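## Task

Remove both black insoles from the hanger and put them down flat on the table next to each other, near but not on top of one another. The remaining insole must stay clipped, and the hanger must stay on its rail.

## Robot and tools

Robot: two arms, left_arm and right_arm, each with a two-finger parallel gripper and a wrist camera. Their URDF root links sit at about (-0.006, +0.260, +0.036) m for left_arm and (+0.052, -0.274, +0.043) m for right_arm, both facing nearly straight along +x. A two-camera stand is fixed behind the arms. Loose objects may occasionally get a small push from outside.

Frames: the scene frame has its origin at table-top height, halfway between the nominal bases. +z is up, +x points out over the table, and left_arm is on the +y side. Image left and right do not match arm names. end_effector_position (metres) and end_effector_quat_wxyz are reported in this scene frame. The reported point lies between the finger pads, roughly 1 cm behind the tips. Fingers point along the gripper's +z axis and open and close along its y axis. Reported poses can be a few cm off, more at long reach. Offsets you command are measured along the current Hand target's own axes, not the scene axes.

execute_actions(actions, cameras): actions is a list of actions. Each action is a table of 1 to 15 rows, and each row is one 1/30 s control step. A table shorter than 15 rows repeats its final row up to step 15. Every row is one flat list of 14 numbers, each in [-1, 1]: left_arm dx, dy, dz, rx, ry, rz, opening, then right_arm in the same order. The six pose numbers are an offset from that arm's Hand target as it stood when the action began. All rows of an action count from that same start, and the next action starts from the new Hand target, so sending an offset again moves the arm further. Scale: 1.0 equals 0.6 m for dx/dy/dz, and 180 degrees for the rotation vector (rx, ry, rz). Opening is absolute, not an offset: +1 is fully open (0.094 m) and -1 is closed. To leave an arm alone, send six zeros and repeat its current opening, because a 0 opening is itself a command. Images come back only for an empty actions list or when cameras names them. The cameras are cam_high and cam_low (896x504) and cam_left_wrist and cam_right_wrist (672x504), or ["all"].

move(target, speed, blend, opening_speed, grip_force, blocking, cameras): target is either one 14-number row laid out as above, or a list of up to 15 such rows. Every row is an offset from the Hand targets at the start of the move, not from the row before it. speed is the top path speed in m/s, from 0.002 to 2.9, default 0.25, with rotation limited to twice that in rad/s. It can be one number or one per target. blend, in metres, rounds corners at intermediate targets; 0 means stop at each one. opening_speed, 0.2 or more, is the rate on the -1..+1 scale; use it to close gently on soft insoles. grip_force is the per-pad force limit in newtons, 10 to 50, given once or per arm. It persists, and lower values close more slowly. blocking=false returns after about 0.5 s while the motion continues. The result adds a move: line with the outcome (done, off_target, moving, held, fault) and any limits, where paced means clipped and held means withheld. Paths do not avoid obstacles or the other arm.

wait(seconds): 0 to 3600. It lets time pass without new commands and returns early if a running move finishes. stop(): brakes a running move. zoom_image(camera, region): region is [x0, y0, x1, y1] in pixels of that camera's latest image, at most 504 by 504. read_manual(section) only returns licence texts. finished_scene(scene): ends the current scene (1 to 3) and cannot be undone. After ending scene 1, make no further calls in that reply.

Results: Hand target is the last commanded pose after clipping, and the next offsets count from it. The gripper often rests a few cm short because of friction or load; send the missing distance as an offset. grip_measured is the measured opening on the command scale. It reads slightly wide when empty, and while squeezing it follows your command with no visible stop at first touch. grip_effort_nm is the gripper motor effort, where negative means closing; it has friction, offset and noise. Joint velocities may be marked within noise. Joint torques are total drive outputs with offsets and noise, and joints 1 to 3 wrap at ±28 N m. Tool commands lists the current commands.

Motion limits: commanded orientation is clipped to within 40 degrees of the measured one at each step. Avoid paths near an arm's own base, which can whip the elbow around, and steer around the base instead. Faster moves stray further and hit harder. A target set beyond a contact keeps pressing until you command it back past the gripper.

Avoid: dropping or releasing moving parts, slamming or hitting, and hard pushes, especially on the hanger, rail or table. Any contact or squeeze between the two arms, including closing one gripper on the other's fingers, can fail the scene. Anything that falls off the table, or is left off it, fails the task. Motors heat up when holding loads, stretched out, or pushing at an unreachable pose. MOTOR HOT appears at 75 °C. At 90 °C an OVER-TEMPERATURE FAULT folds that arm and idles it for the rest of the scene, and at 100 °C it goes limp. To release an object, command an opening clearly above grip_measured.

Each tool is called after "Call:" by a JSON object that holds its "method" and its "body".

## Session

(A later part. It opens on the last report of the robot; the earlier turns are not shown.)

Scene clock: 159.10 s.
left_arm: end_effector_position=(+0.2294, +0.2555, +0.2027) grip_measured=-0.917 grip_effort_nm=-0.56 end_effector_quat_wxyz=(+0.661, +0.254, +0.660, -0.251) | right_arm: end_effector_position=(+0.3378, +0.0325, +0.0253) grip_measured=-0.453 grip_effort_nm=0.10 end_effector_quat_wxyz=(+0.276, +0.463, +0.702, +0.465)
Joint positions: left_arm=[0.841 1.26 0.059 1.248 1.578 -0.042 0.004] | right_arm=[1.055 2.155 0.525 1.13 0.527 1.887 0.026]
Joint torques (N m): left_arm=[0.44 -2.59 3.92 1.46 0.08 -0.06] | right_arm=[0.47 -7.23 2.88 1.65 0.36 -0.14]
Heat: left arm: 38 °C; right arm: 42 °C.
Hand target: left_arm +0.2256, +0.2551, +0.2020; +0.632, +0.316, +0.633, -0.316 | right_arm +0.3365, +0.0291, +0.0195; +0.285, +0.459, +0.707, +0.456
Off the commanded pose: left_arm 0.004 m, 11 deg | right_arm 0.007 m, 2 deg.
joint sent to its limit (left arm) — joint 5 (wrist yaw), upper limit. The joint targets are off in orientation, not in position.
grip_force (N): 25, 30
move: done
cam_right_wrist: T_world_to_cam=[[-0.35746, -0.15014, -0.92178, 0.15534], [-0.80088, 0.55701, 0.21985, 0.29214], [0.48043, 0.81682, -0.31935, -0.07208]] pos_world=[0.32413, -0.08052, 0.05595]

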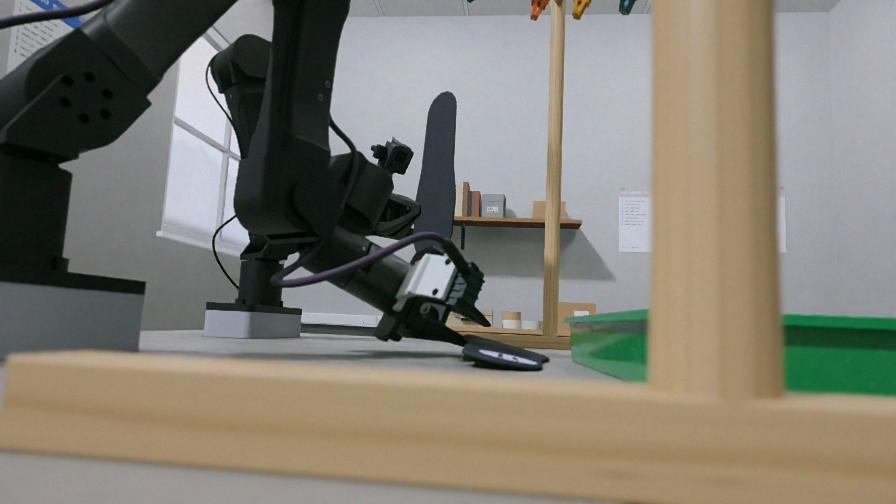

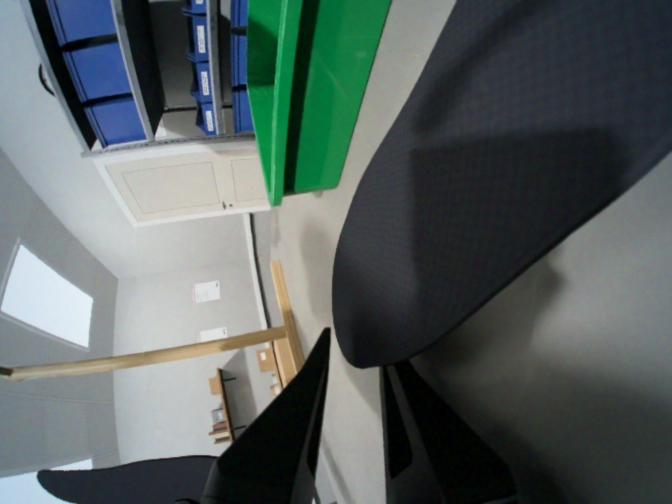

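Call:
{"method": "move", "body": {"target": [0,0,0,0,0,0,-1, -0.0007,-0.0347,-0.0942,0,0,0,-0.45], "speed": 0.06, "cameras": ["cam_high","cam_low","cam_right_wrist"]}}

Scene clock: 161.63 s.
left_arm: end_effector_position=(+0.2294, +0.2555, +0.2027) grip_measured=-0.917 grip_effort_nm=-0.56 end_effector_quat_wxyz=(+0.661, +0.254, +0.660, -0.251) | right_arm: end_effector_position=(+0.2829, +0.0064, +0.0201) grip_measured=-0.452 grip_effort_nm=0.10 end_effector_quat_wxyz=(+0.279, +0.457, +0.711, +0.455)
Joint positions: left_arm=[0.841 1.26 0.059 1.248 1.578 -0.042 0.004] | right_arm=[1.205 2.116 0.345 1.2 0.653 1.964 0.026]
Joint torques (N m): left_arm=[0.54 -2.51 3.75 1.43 0.11 -0.03] | right_arm=[0.7 -9.17 1.17 1.43 0.47 0.03]
Heat: left arm: 38 °C; right arm: 42 °C.
Hand target: left_arm +0.2256, +0.2551, +0.2020; +0.632, +0.316, +0.633, -0.316 | right_arm +0.2821, +0.0037, +0.0245; +0.285, +0.459, +0.707, +0.456
Off the commanded pose: left_arm 0.004 m, 11 deg | right_arm 0.005 m, 1 deg.
joint sent to its limit (left arm) — joint 5 (wrist yaw), upper limit. The joint targets are off in orientation, not in position.
grip_force (N): 25, 30
move: done
cam_right_wrist: T_world_to_cam=[[-0.35916, -0.17964, -0.91582, 0.12757], [-0.80486, 0.55638, 0.20651, 0.26521], [0.47245, 0.81128, -0.34442, -0.02321]] pos_world=[0.27024, -0.10581, 0.05407]

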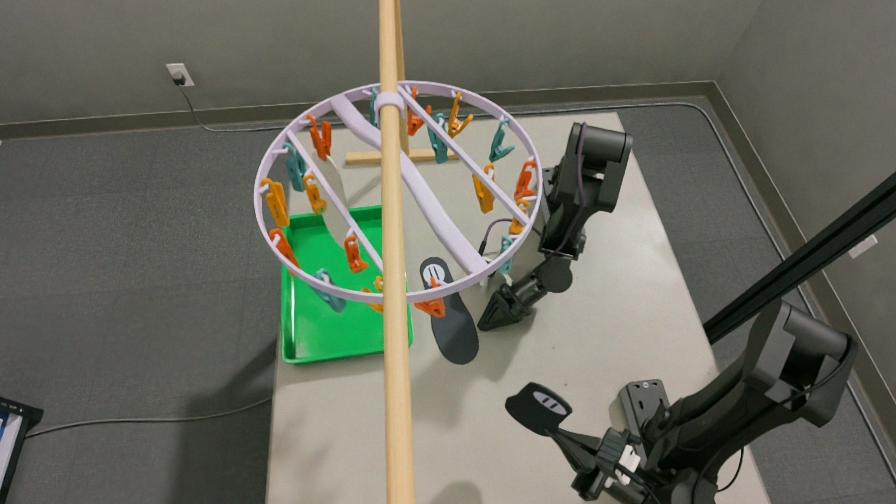

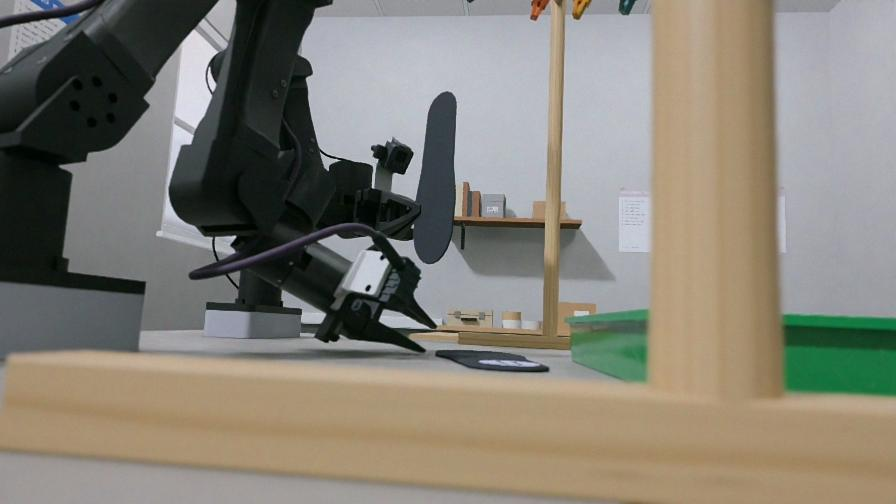

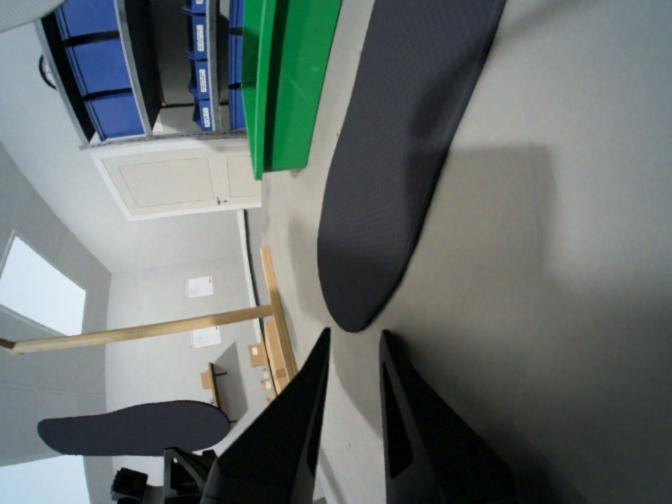

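Call:
{"method": "move", "body": {"target": [[0,0,0,0,0,0,-1, -0.0053,0.2167,-0.1665,0,0,0,-0.45],[-0.0133,-0.0259,0.2412,-0.0452,0,0,-1, -0.5856,0.2645,-0.3047,0.1839,-0.1475,-0.3686,-0.45]], "speed": 0.3, "blend": 0.03, "cameras": ["cam_high","cam_left_wrist"]}}

Scene clock: 175.37 s.
left_arm: end_effector_position=(+0.2950, +0.1317, +0.2069) grip_measured=-0.917 grip_effort_nm=-0.56 end_effector_quat_wxyz=(+0.652, +0.268, +0.655, -0.272) | right_arm: end_effector_position=(+0.3331, -0.3577, +0.2201) grip_measured=-0.452 grip_effort_nm=0.10 end_effector_quat_wxyz=(+0.470, +0.154, +0.865, -0.085)
Joint positions: left_arm=[-0.016 1.312 0.14 1.168 0.774 -0.006 0.004] | right_arm=[-0.206 0.773 0.574 -0.378 0.111 0.068 0.026]
Joint torques (N m): left_arm=[-0.73 -1.68 7.13 1.88 0.04 0.06] | right_arm=[-0.66 -0.39 12.15 1.75 -0.03 -0.09]
Heat: left arm: 38 °C; right arm: 41 °C.
Hand target: left_arm +0.3001, +0.1301, +0.2098; +0.653, +0.271, +0.654, -0.270 | right_arm +0.3399, -0.3600, +0.2401; +0.493, +0.150, +0.853, -0.087
Off the commanded pose: left_arm 0.006 m, 0 deg | right_arm 0.021 m, 3 deg.
grip_force (N): 25, 30
move: off_target (right_arm)
cam_left_wrist: T_world_to_cam=[[-0.66818, -0.74394, 0.00965, 0.30149], [-0.39799, 0.34644, -0.84946, 0.2959], [0.6286, -0.57143, -0.52757, 0.1032]] pos_world=[0.25434, 0.18075, 0.3029]

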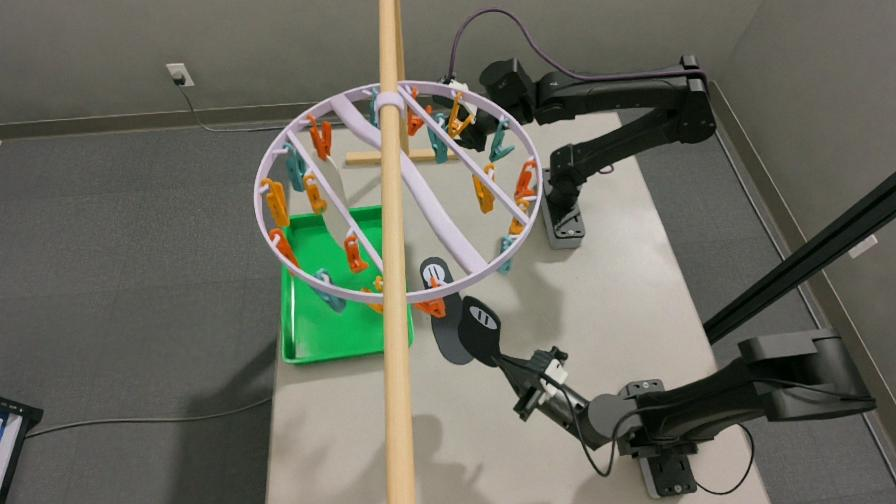

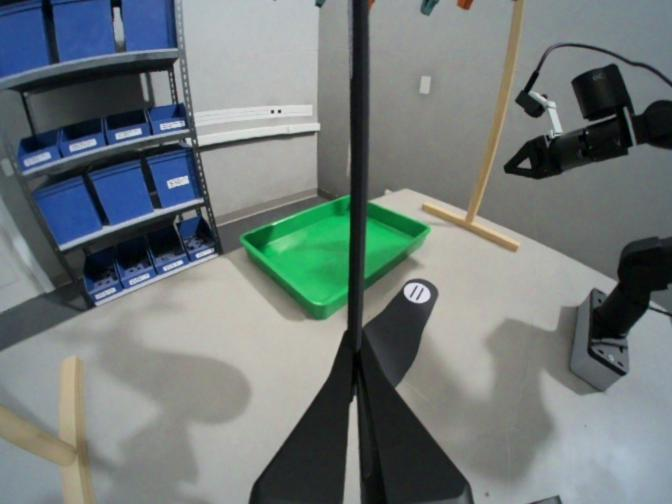

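Call:
{"method": "zoom_image", "body": {"camera": "cam_high", "region": [400, 240, 520, 380]}}

Scaled by 3.600 from the camera's image (finer frame: 1280x720).

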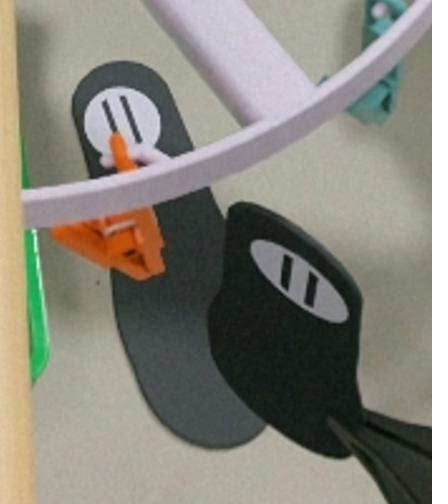

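Call:
{"method": "move", "body": {"target": [[0.033,-0.1417,0.0943,-0.1313,0.1264,0.2259,-1, 0,0,0,0,0,0,-0.45],[0.0897,-0.2595,0.0848,-0.1089,0.3064,0.3993,-1, 0,0,0,0,0,0,-0.45]], "speed": 0.35, "blend": [0.05,0], "cameras": ["cam_high","cam_low","cam_left_wrist"]}}

Scene clock: 184.40 s.
left_arm: end_effector_position=(+0.2249, -0.0103, +0.1517) grip_measured=-0.917 grip_effort_nm=-0.56 end_effector_quat_wxyz=(+0.355, +0.578, +0.620, +0.395) | right_arm: end_effector_position=(+0.3332, -0.3576, +0.2201) grip_measured=-0.452 grip_effort_nm=0.10 end_effector_quat_wxyz=(+0.471, +0.154, +0.865, -0.085)
Joint positions: left_arm=[-1.342 1.685 0.951 -0.54 -1.098 0.347 0.004] | right_arm=[-0.206 0.773 0.574 -0.378 0.11 0.068 0.026]
Joint torques (N m): left_arm=[-0.38 -5.12 7.84 0.83 -0.54 -0.1] | right_arm=[-0.68 -0.38 12.15 1.76 -0.03 -0.09]
Heat: left arm: 38 °C; right arm: 42 °C.
Hand target: left_arm +0.2260, -0.0160, +0.1559; +0.362, +0.570, +0.622, +0.396 | right_arm +0.3399, -0.3600, +0.2400; +0.493, +0.150, +0.853, -0.087
Off the commanded pose: left_arm 0.007 m, 1 deg | right_arm 0.021 m, 3 deg.
grip_force (N): 25, 30
move: done
cam_left_wrist: T_world_to_cam=[[-0.38817, -0.01835, -0.92141, 0.23527], [-0.55076, 0.80624, 0.21597, 0.14782], [0.73891, 0.59131, -0.32306, -0.00685]] pos_world=[0.1778, -0.11081, 0.18264]

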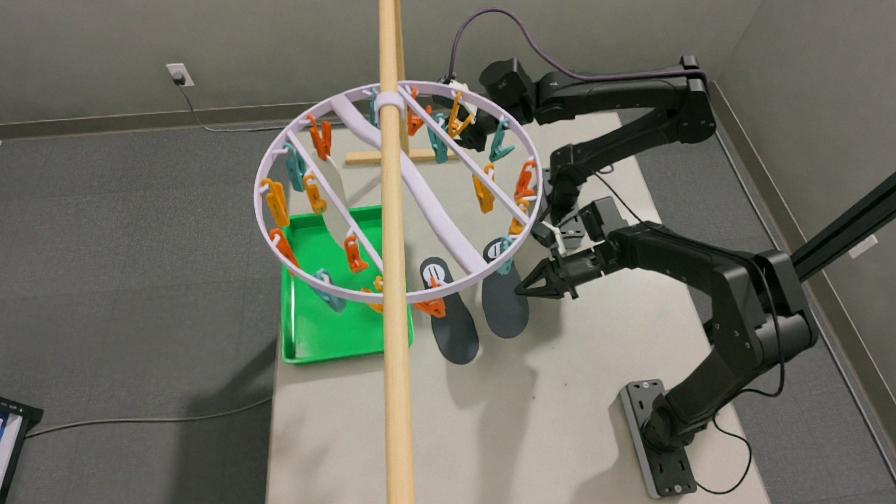

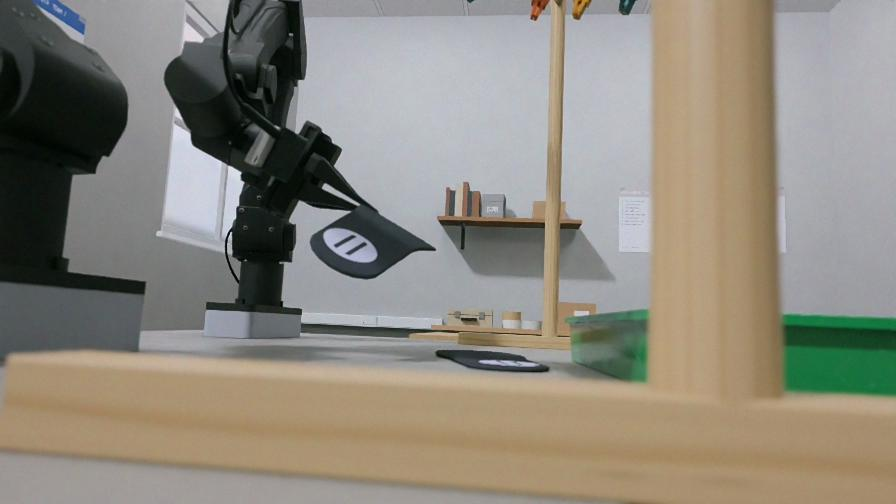

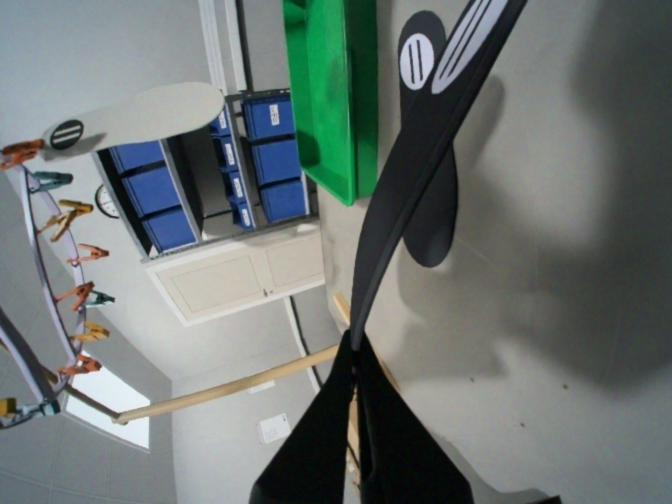

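Call:
{"method": "move", "body": {"target": [0, -0.15105, 0.07043, 0, 0, 0, -1, 0, 0, 0, 0, 0, 0, -0.45], "speed": 0.15, "cameras": ["cam_left_wrist", "cam_high"]}}

Scene clock: 189.57 s.
left_arm: end_effector_position=(+0.2270, -0.0191, +0.0606) grip_measured=-0.917 grip_effort_nm=-0.56 end_effector_quat_wxyz=(+0.364, +0.569, +0.627, +0.388) | right_arm: end_effector_position=(+0.3332, -0.3576, +0.2201) grip_measured=-0.452 grip_effort_nm=0.10 end_effector_quat_wxyz=(+0.471, +0.154, +0.865, -0.085)
Joint positions: left_arm=[-1.342 1.952 0.833 -0.142 -1.098 0.328 0.004] | right_arm=[-0.206 0.773 0.574 -0.378 0.11 0.068 0.026]
Joint torques (N m): left_arm=[-0.46 -6 3.67 0.99 -0.55 -0.03] | right_arm=[-0.65 -0.36 12.15 1.77 -0.03 -0.09]
Heat: left arm: 38 °C; right arm: 43 °C.
Hand target: left_arm +0.2259, -0.0159, +0.0559; +0.362, +0.570, +0.622, +0.396 | right_arm +0.3399, -0.3600, +0.2400; +0.493, +0.150, +0.853, -0.087
Off the commanded pose: left_arm 0.006 m, 1 deg | right_arm 0.021 m, 3 deg.
grip_force (N): 25, 30
move: done
cam_left_wrist: T_world_to_cam=[[-0.38383, -0.04998, -0.92205, 0.15048], [-0.55815, 0.80804, 0.18854, 0.17917], [0.73563, 0.58701, -0.33804, -0.03107]] pos_world=[0.18061, -0.11901, 0.09447]
Images, in order (width x height): cam_high 896x504, cam_left_wrist 672x504.

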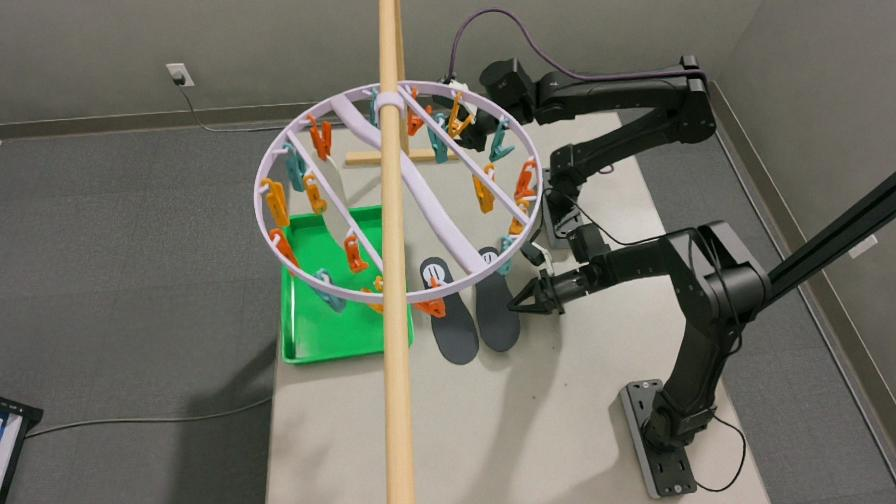

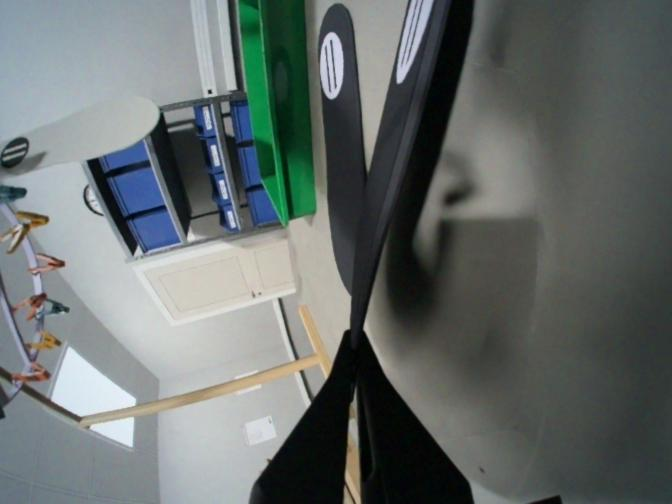

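Call:
{"method": "zoom_image", "body": {"camera": "cam_high", "region": [400, 230, 560, 380]}}

Scaled by 3.150 from the camera's image (finer frame: 1280x720).

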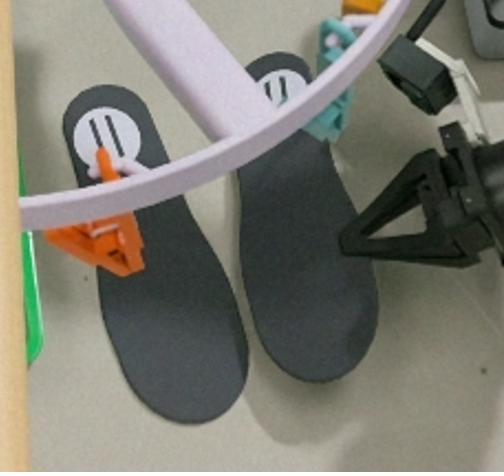

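Call:
{"method": "move", "body": {"target": [0, -0.03866, -0.00404, 0, 0, 0, -1, 0, 0, 0, 0, 0, 0, -0.45], "speed": 0.1, "cameras": ["cam_left_wrist", "cam_high"]}}

Scene clock: 196.97 s.
left_arm: end_effector_position=(+0.2145, -0.0195, +0.0385) grip_measured=-0.917 grip_effort_nm=-0.56 end_effector_quat_wxyz=(+0.361, +0.573, +0.625, +0.387) | right_arm: end_effector_position=(+0.3332, -0.3576, +0.2201) grip_measured=-0.452 grip_effort_nm=0.10 end_effector_quat_wxyz=(+0.471, +0.154, +0.865, -0.085)
Joint positions: left_arm=[-1.381 2.024 0.828 -0.136 -1.101 0.257 0.004] | right_arm=[-0.206 0.773 0.574 -0.378 0.11 0.068 0.026]
Joint torques (N m): left_arm=[-0.5 -6.02 3.89 0.76 -0.59 -0.11] | right_arm=[-0.68 -0.36 12.15 1.77 -0.03 -0.09]
Motor temperatures (°C): left_arm=[24 28 38 31 21 22 24] | right_arm=[24 29 43 43 24 22 27]
Heat: left arm: 38 °C; right arm: 43 °C.
Hand target: left_arm +0.2139, -0.0170, +0.0359; +0.362, +0.570, +0.622, +0.396 | right_arm +0.3399, -0.3600, +0.2400; +0.493, +0.150, +0.853, -0.087
Off the commanded pose: left_arm 0.004 m, 1 deg | right_arm 0.021 m, 3 deg.
grip_force (N): 25, 30
move: done
cam_left_wrist: T_world_to_cam=[[-0.39099, -0.04105, -0.91948, 0.12684], [-0.55111, 0.81056, 0.19816, 0.17488], [0.73716, 0.58421, -0.33955, -0.02949]] pos_world=[0.16771, -0.11931, 0.07196]
Images, in order (width x height): cam_high 896x504, cam_left_wrist 672x504.

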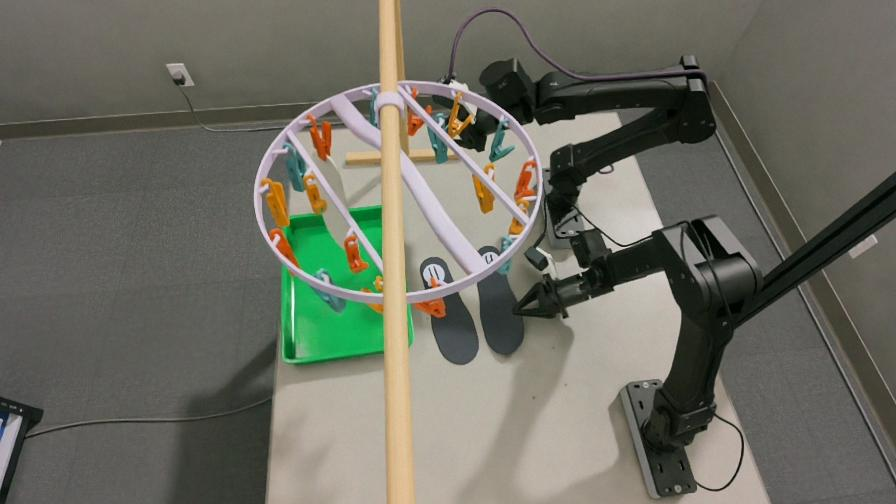

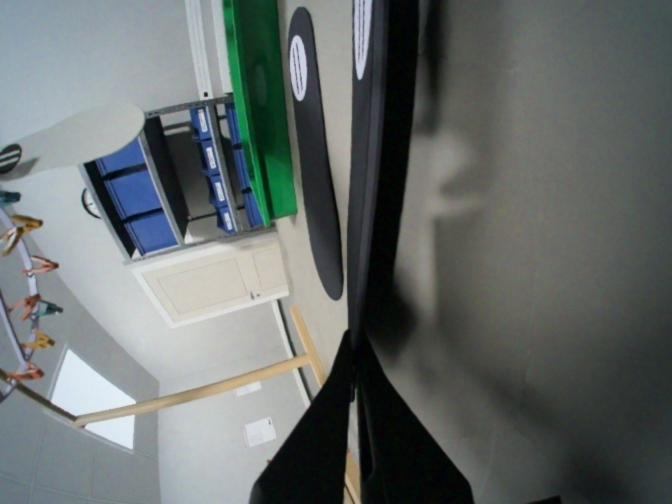

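Call:
{"method": "zoom_image", "body": {"camera": "cam_high", "region": [410, 240, 540, 370]}}

Scaled by 3.877 from the camera's image (finer frame: 1280x720).

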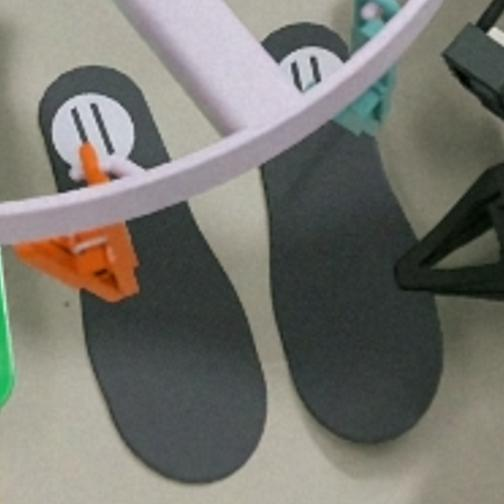

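Call:
{"method": "move", "body": {"target": [[0, -0.02039, 0.00951, 0, 0, 0, -1, 0, 0, 0, 0, 0, 0, -0.45], [0, -0.02039, 0.00951, 0, 0, 0, -0.45, 0, 0, 0, 0, 0, 0, -0.45]], "speed": 0.08, "opening_speed": 0.8, "cameras": ["cam_left_wrist", "cam_high"]}}

Scene clock: 202.37 s.
left_arm: end_effector_position=(+0.2147, -0.0194, +0.0257) grip_measured=-0.454 grip_effort_nm=0.17 end_effector_quat_wxyz=(+0.360, +0.573, +0.625, +0.389) | right_arm: end_effector_position=(+0.3332, -0.3576, +0.2201) grip_measured=-0.452 grip_effort_nm=0.10 end_effector_quat_wxyz=(+0.471, +0.154, +0.865, -0.085)
Joint positions: left_arm=[-1.381 2.074 0.828 -0.095 -1.104 0.253 0.026] | right_arm=[-0.206 0.773 0.574 -0.378 0.11 0.068 0.026]
Joint torques (N m): left_arm=[-0.44 -6.19 3.4 0.87 -0.55 -0.11] | right_arm=[-0.66 -0.36 12.15 1.76 -0.03 -0.09]
Heat: left arm: 38 °C; right arm: 43 °C.
Hand target: left_arm +0.2139, -0.0169, +0.0224; +0.362, +0.570, +0.622, +0.396 | right_arm +0.3399, -0.3600, +0.2400; +0.493, +0.150, +0.853, -0.087
Off the commanded pose: left_arm 0.004 m, 1 deg | right_arm 0.021 m, 3 deg.
grip_force (N): 25, 30
move: done
cam_left_wrist: T_world_to_cam=[[-0.38979, -0.03707, -0.92016, 0.11507], [-0.55319, 0.80825, 0.20178, 0.17768], [0.73624, 0.58767, -0.33556, -0.03391]] pos_world=[0.16811, -0.11941, 0.05866]
Images, in order (width x height): cam_high 896x504, cam_left_wrist 672x504.

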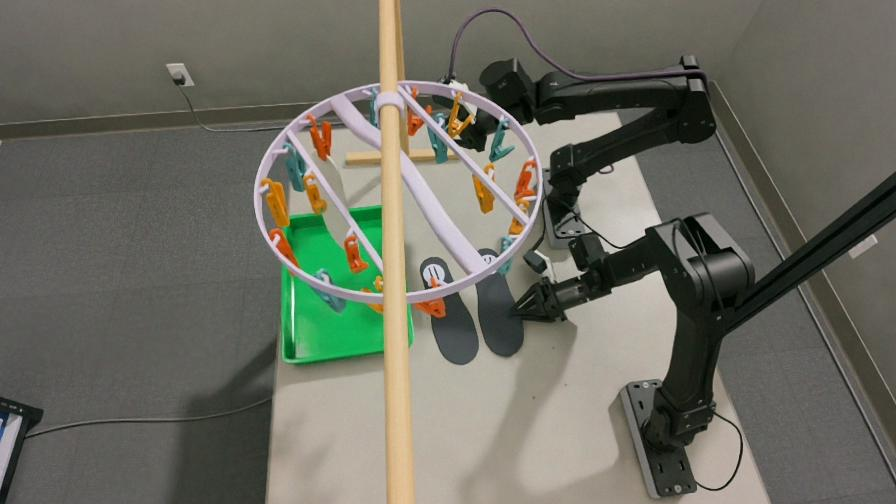

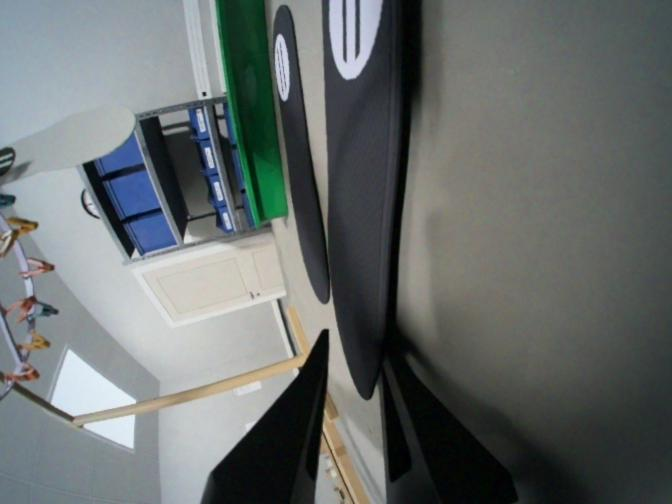

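Call:
{"method": "move", "body": {"target": [0, -0.03773, -0.09274, 0, 0, 0, -0.45, 0, 0, 0, 0, 0, 0, -0.45], "speed": 0.3, "cameras": ["cam_left_wrist", "cam_high"]}}

Scene clock: 206.07 s.
left_arm: end_effector_position=(+0.1552, -0.0182, +0.0270) grip_measured=-0.453 grip_effort_nm=0.17 end_effector_quat_wxyz=(+0.358, +0.573, +0.623, +0.395) | right_arm: end_effector_position=(+0.3332, -0.3576, +0.2201) grip_measured=-0.452 grip_effort_nm=0.10 end_effector_quat_wxyz=(+0.471, +0.154, +0.865, -0.085)
Joint positions: left_arm=[-1.583 2.129 0.94 -0.581 -1.114 -0.214 0.026] | right_arm=[-0.206 0.773 0.574 -0.378 0.11 0.068 0.026]
Joint torques (N m): left_arm=[-0.4 -6.16 4.82 0.03 -0.48 -0.12] | right_arm=[-0.66 -0.38 12.15 1.76 -0.03 -0.1]
Heat: left arm: 38 °C; right arm: 44 °C.
Hand target: left_arm +0.1542, -0.0221, +0.0254; +0.362, +0.570, +0.622, +0.396 | right_arm +0.3399, -0.3600, +0.2400; +0.493, +0.150, +0.853, -0.087
Off the commanded pose: left_arm 0.004 m, 1 deg | right_arm 0.021 m, 3 deg.
grip_force (N): 25, 30
move: done
cam_left_wrist: T_world_to_cam=[[-0.3839, -0.02888, -0.92292, 0.09234], [-0.55782, 0.80377, 0.20688, 0.14403], [0.73584, 0.59424, -0.32468, 0.00962]] pos_world=[0.10871, -0.11881, 0.05855]
Images, in order (width x height): cam_high 896x504, cam_left_wrist 672x504.

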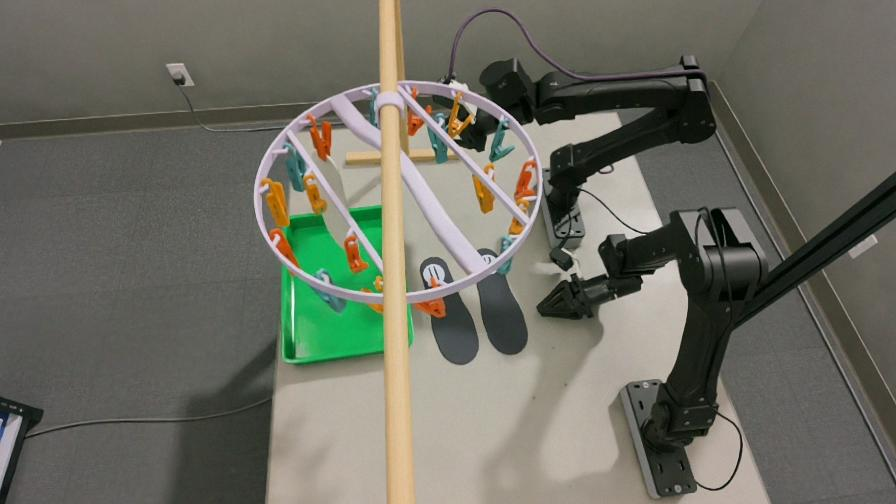

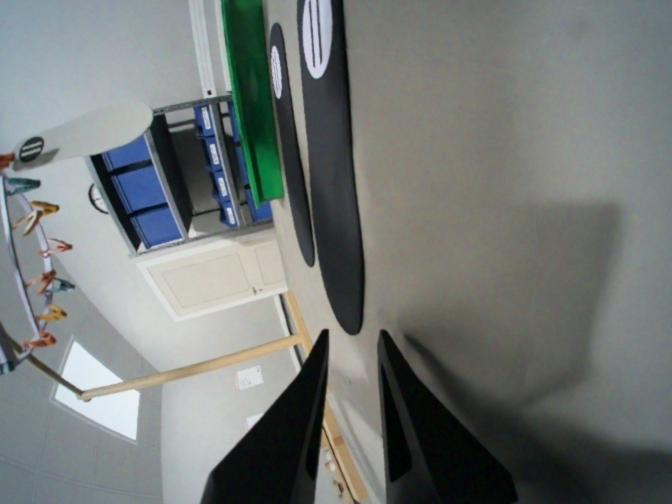

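Call:
{"method": "zoom_image", "body": {"camera": "cam_high", "region": [410, 240, 540, 370]}}

Scaled by 3.877 from the camera's image (finer frame: 1280x720).

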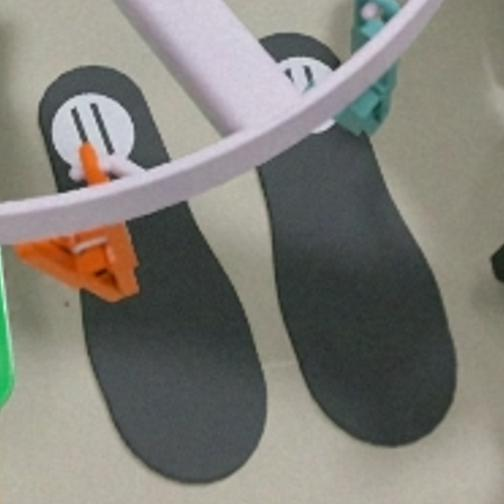

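Call:
{"method": "move", "body": {"target": [0, 0.21147, -0.10861, 0, 0, 0, -0.45, 0, 0, 0, 0, 0, 0, -0.45], "speed": 0.25, "cameras": ["cam_low", "cam_high"]}}

Scene clock: 215.23 s.
left_arm: end_effector_position=(+0.1505, -0.0160, +0.1642) grip_measured=-0.453 grip_effort_nm=0.17 end_effector_quat_wxyz=(+0.352, +0.575, +0.620, +0.401) | right_arm: end_effector_position=(+0.3332, -0.3576, +0.2201) grip_measured=-0.452 grip_effort_nm=0.10 end_effector_quat_wxyz=(+0.471, +0.154, +0.865, -0.085)
Joint positions: left_arm=[-1.599 1.799 1.141 -1.167 -1.11 -0.255 0.026] | right_arm=[-0.206 0.773 0.574 -0.378 0.11 0.068 0.026]
Joint torques (N m): left_arm=[-0.75 -6.04 7.27 -0.05 -0.5 -0.15] | right_arm=[-0.66 -0.36 12.15 1.76 -0.03 -0.09]
Heat: left arm: 38 °C; right arm: 44 °C.
Hand target: left_arm +0.1490, -0.0227, +0.1680; +0.362, +0.570, +0.622, +0.396 | right_arm +0.3399, -0.3600, +0.2400; +0.493, +0.150, +0.853, -0.087
Off the commanded pose: left_arm 0.008 m, 1 deg | right_arm 0.021 m, 3 deg.
grip_force (N): 25, 30
move: done
Images, in order (width x height): cam_high 896x504, cam_low 896x504.

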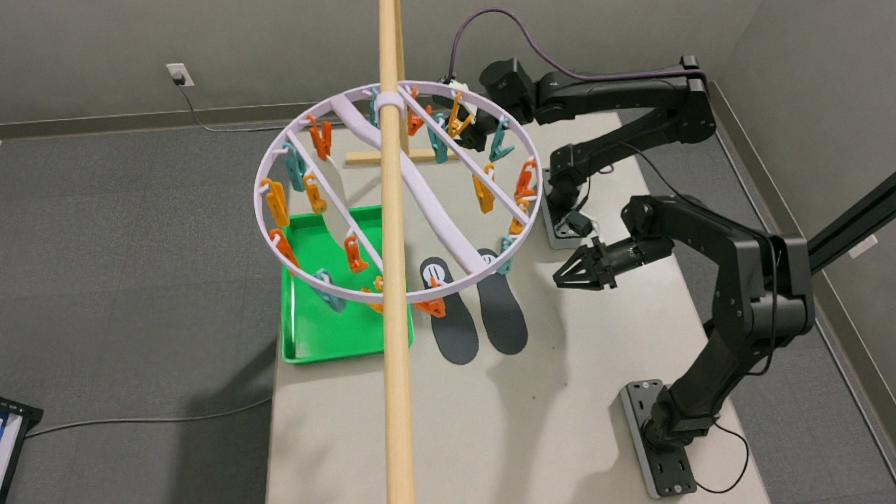

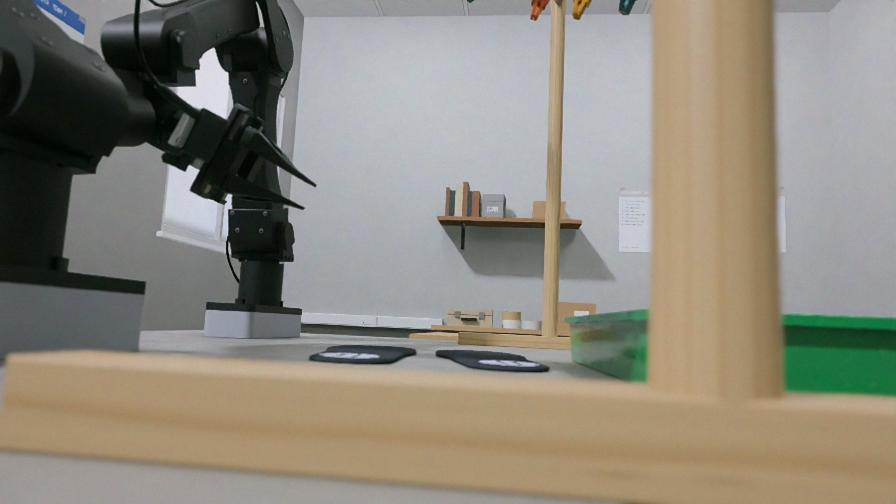

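Call:
{"method": "move", "body": {"target": [0.3024, 0.1753, 0.1708, 0.0872, -0.2880, -0.4113, -0.45, 0.1902, 0.2648, -0.0627, -0.3426, -0.0243, -0.1783, -0.45], "speed": 0.4, "cameras": ["cam_high"]}}

Scene clock: 233.50 s.
left_arm: end_effector_position=(+0.2717, +0.1691, +0.2249) grip_measured=-0.453 grip_effort_nm=0.17 end_effector_quat_wxyz=(+0.668, +0.246, +0.661, -0.237) | right_arm: end_effector_position=(+0.3127, -0.1851, +0.1595) grip_measured=-0.452 grip_effort_nm=0.10 end_effector_quat_wxyz=(+0.486, -0.343, +0.774, +0.217)
Joint positions: left_arm=[0.166 0.944 0.091 0.861 0.87 0.009 0.026] | right_arm=[-0.193 0.963 0.35 -0.155 -0.895 -0.643 0.026]
Joint torques (N m): left_arm=[0.5 -0.49 5.38 2.05 0.12 -0.08] | right_arm=[0.8 -0.96 7.34 1.37 -0.61 -0.09]
Heat: left arm: 38 °C; right arm: 43 °C.
Hand target: left_arm +0.2698, +0.1699, +0.2201; +0.664, +0.242, +0.665, -0.241 | right_arm +0.3101, -0.1802, +0.1600; +0.488, -0.353, +0.766, +0.225
Off the commanded pose: left_arm 0.005 m, 1 deg | right_arm 0.006 m, 2 deg.
grip_force (N): 25, 30
move: done

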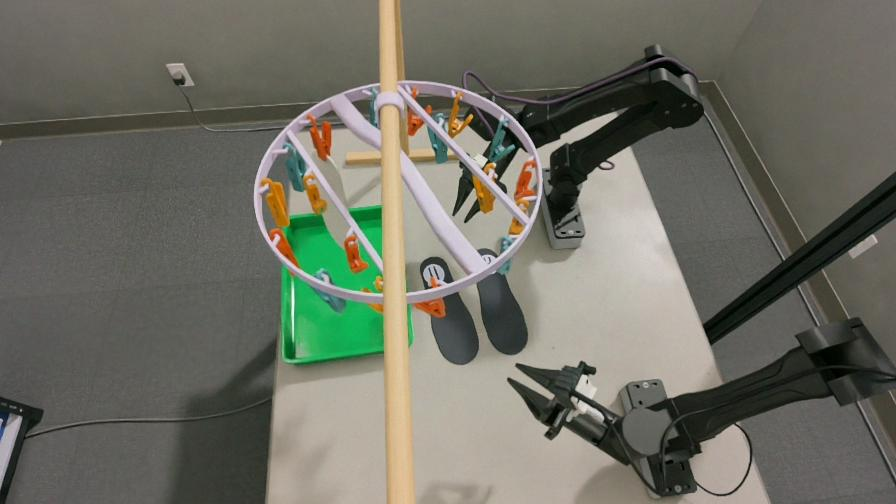

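Call:
{"method": "move", "body": {"target": [0, 0, 0, 0, 0, 0, -0.45, -0.1143, 0.2097, 0.2453, 0.0986, -0.1004, 0.5559, -0.45], "speed": 0.5, "cameras": ["cam_high"]}}

Scene clock: 237.67 s.
left_arm: end_effector_position=(+0.2717, +0.1691, +0.2250) grip_measured=-0.453 grip_effort_nm=0.17 end_effector_quat_wxyz=(+0.668, +0.246, +0.661, -0.237) | right_arm: end_effector_position=(+0.3175, +0.0209, +0.1551) grip_measured=-0.452 grip_effort_nm=0.10 end_effector_quat_wxyz=(+0.280, +0.457, +0.709, +0.458)
Joint positions: left_arm=[0.166 0.944 0.091 0.861 0.87 0.008 0.026] | right_arm=[1.101 1.479 0.563 0.39 0.566 1.896 0.026]
Joint torques (N m): left_arm=[0.61 -0.51 5.55 1.98 0.11 -0.06] | right_arm=[0.7 -4.81 10.19 1.36 0.41 0.03]
Heat: left arm: 37 °C; right arm: 43 °C.
Hand target: left_arm +0.2699, +0.1699, +0.2201; +0.664, +0.242, +0.665, -0.241 | right_arm +0.3198, +0.0250, +0.1599; +0.285, +0.459, +0.707, +0.456
Off the commanded pose: left_arm 0.005 m, 1 deg | right_arm 0.007 m, 1 deg.
grip_force (N): 25, 30
move: done

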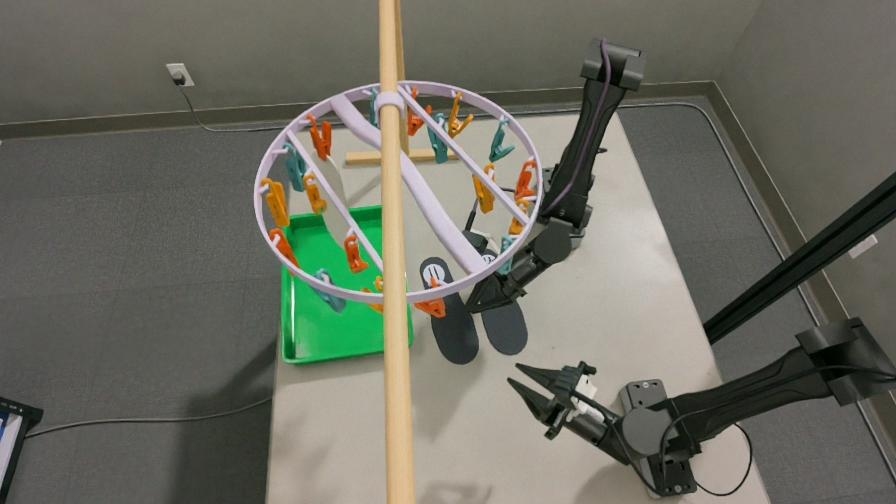

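Call:
{"method": "move", "body": {"target": [[0, 0, 0, 0, 0, 0, -0.45, -0.0007, -0.0347, -0.0942, 0, 0, 0, -0.45], [0.0502, -0.1233, 0.0603, -0.0788, 0.1058, 0.2349, -0.45, -0.0768, 0.0833, -0.1793, 0.0127, -0.0492, -0.1484, -0.45], [0.1002, -0.2415, 0.1268, -0.0654, 0.2693, 0.4227, -0.45, -0.5650, 0.0350, -0.2617, 0.1839, -0.1475, -0.3686, -0.45]], "speed": 0.4, "blend": [0.02, 0.04, 0], "cameras": ["cam_high"]}}

Scene clock: 246.50 s.
left_arm: end_effector_position=(+0.2338, +0.0151, +0.1539) grip_measured=-0.453 grip_effort_nm=0.16 end_effector_quat_wxyz=(+0.372, +0.605, +0.594, +0.378) | right_arm: end_effector_position=(+0.3412, -0.3389, +0.2413) grip_measured=-0.452 grip_effort_nm=0.10 end_effector_quat_wxyz=(+0.488, +0.153, +0.855, -0.086)
Joint positions: left_arm=[-1.273 1.497 0.736 -0.254 -1.03 0.643 0.026] | right_arm=[-0.066 0.779 0.628 -0.399 0.229 0.141 0.026]
Joint torques (N m): left_arm=[-0.57 -3.9 8.28 1.15 -0.48 -0.15] | right_arm=[-0.66 -1.62 7.06 1.77 0.03 -0.1]
Heat: left arm: 38 °C; right arm: 42 °C.
Hand target: left_arm +0.2350, +0.0099, +0.1599; +0.379, +0.597, +0.597, +0.380 | right_arm +0.3400, -0.3399, +0.2401; +0.493, +0.150, +0.853, -0.087
Off the commanded pose: left_arm 0.008 m, 1 deg | right_arm 0.002 m, 1 deg.
grip_force (N): 25, 30
move: done

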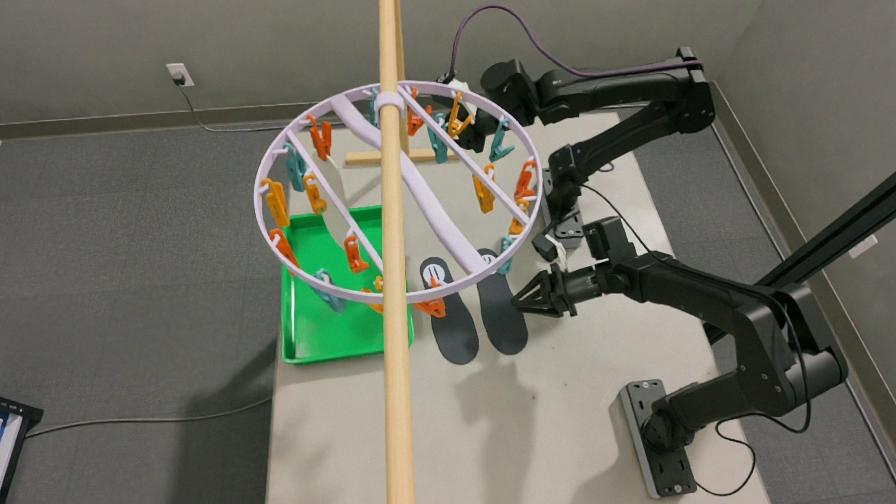

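Call:
{"method": "finished_scene", "body": {"scene": 1}}

The scene is finished: the task was done.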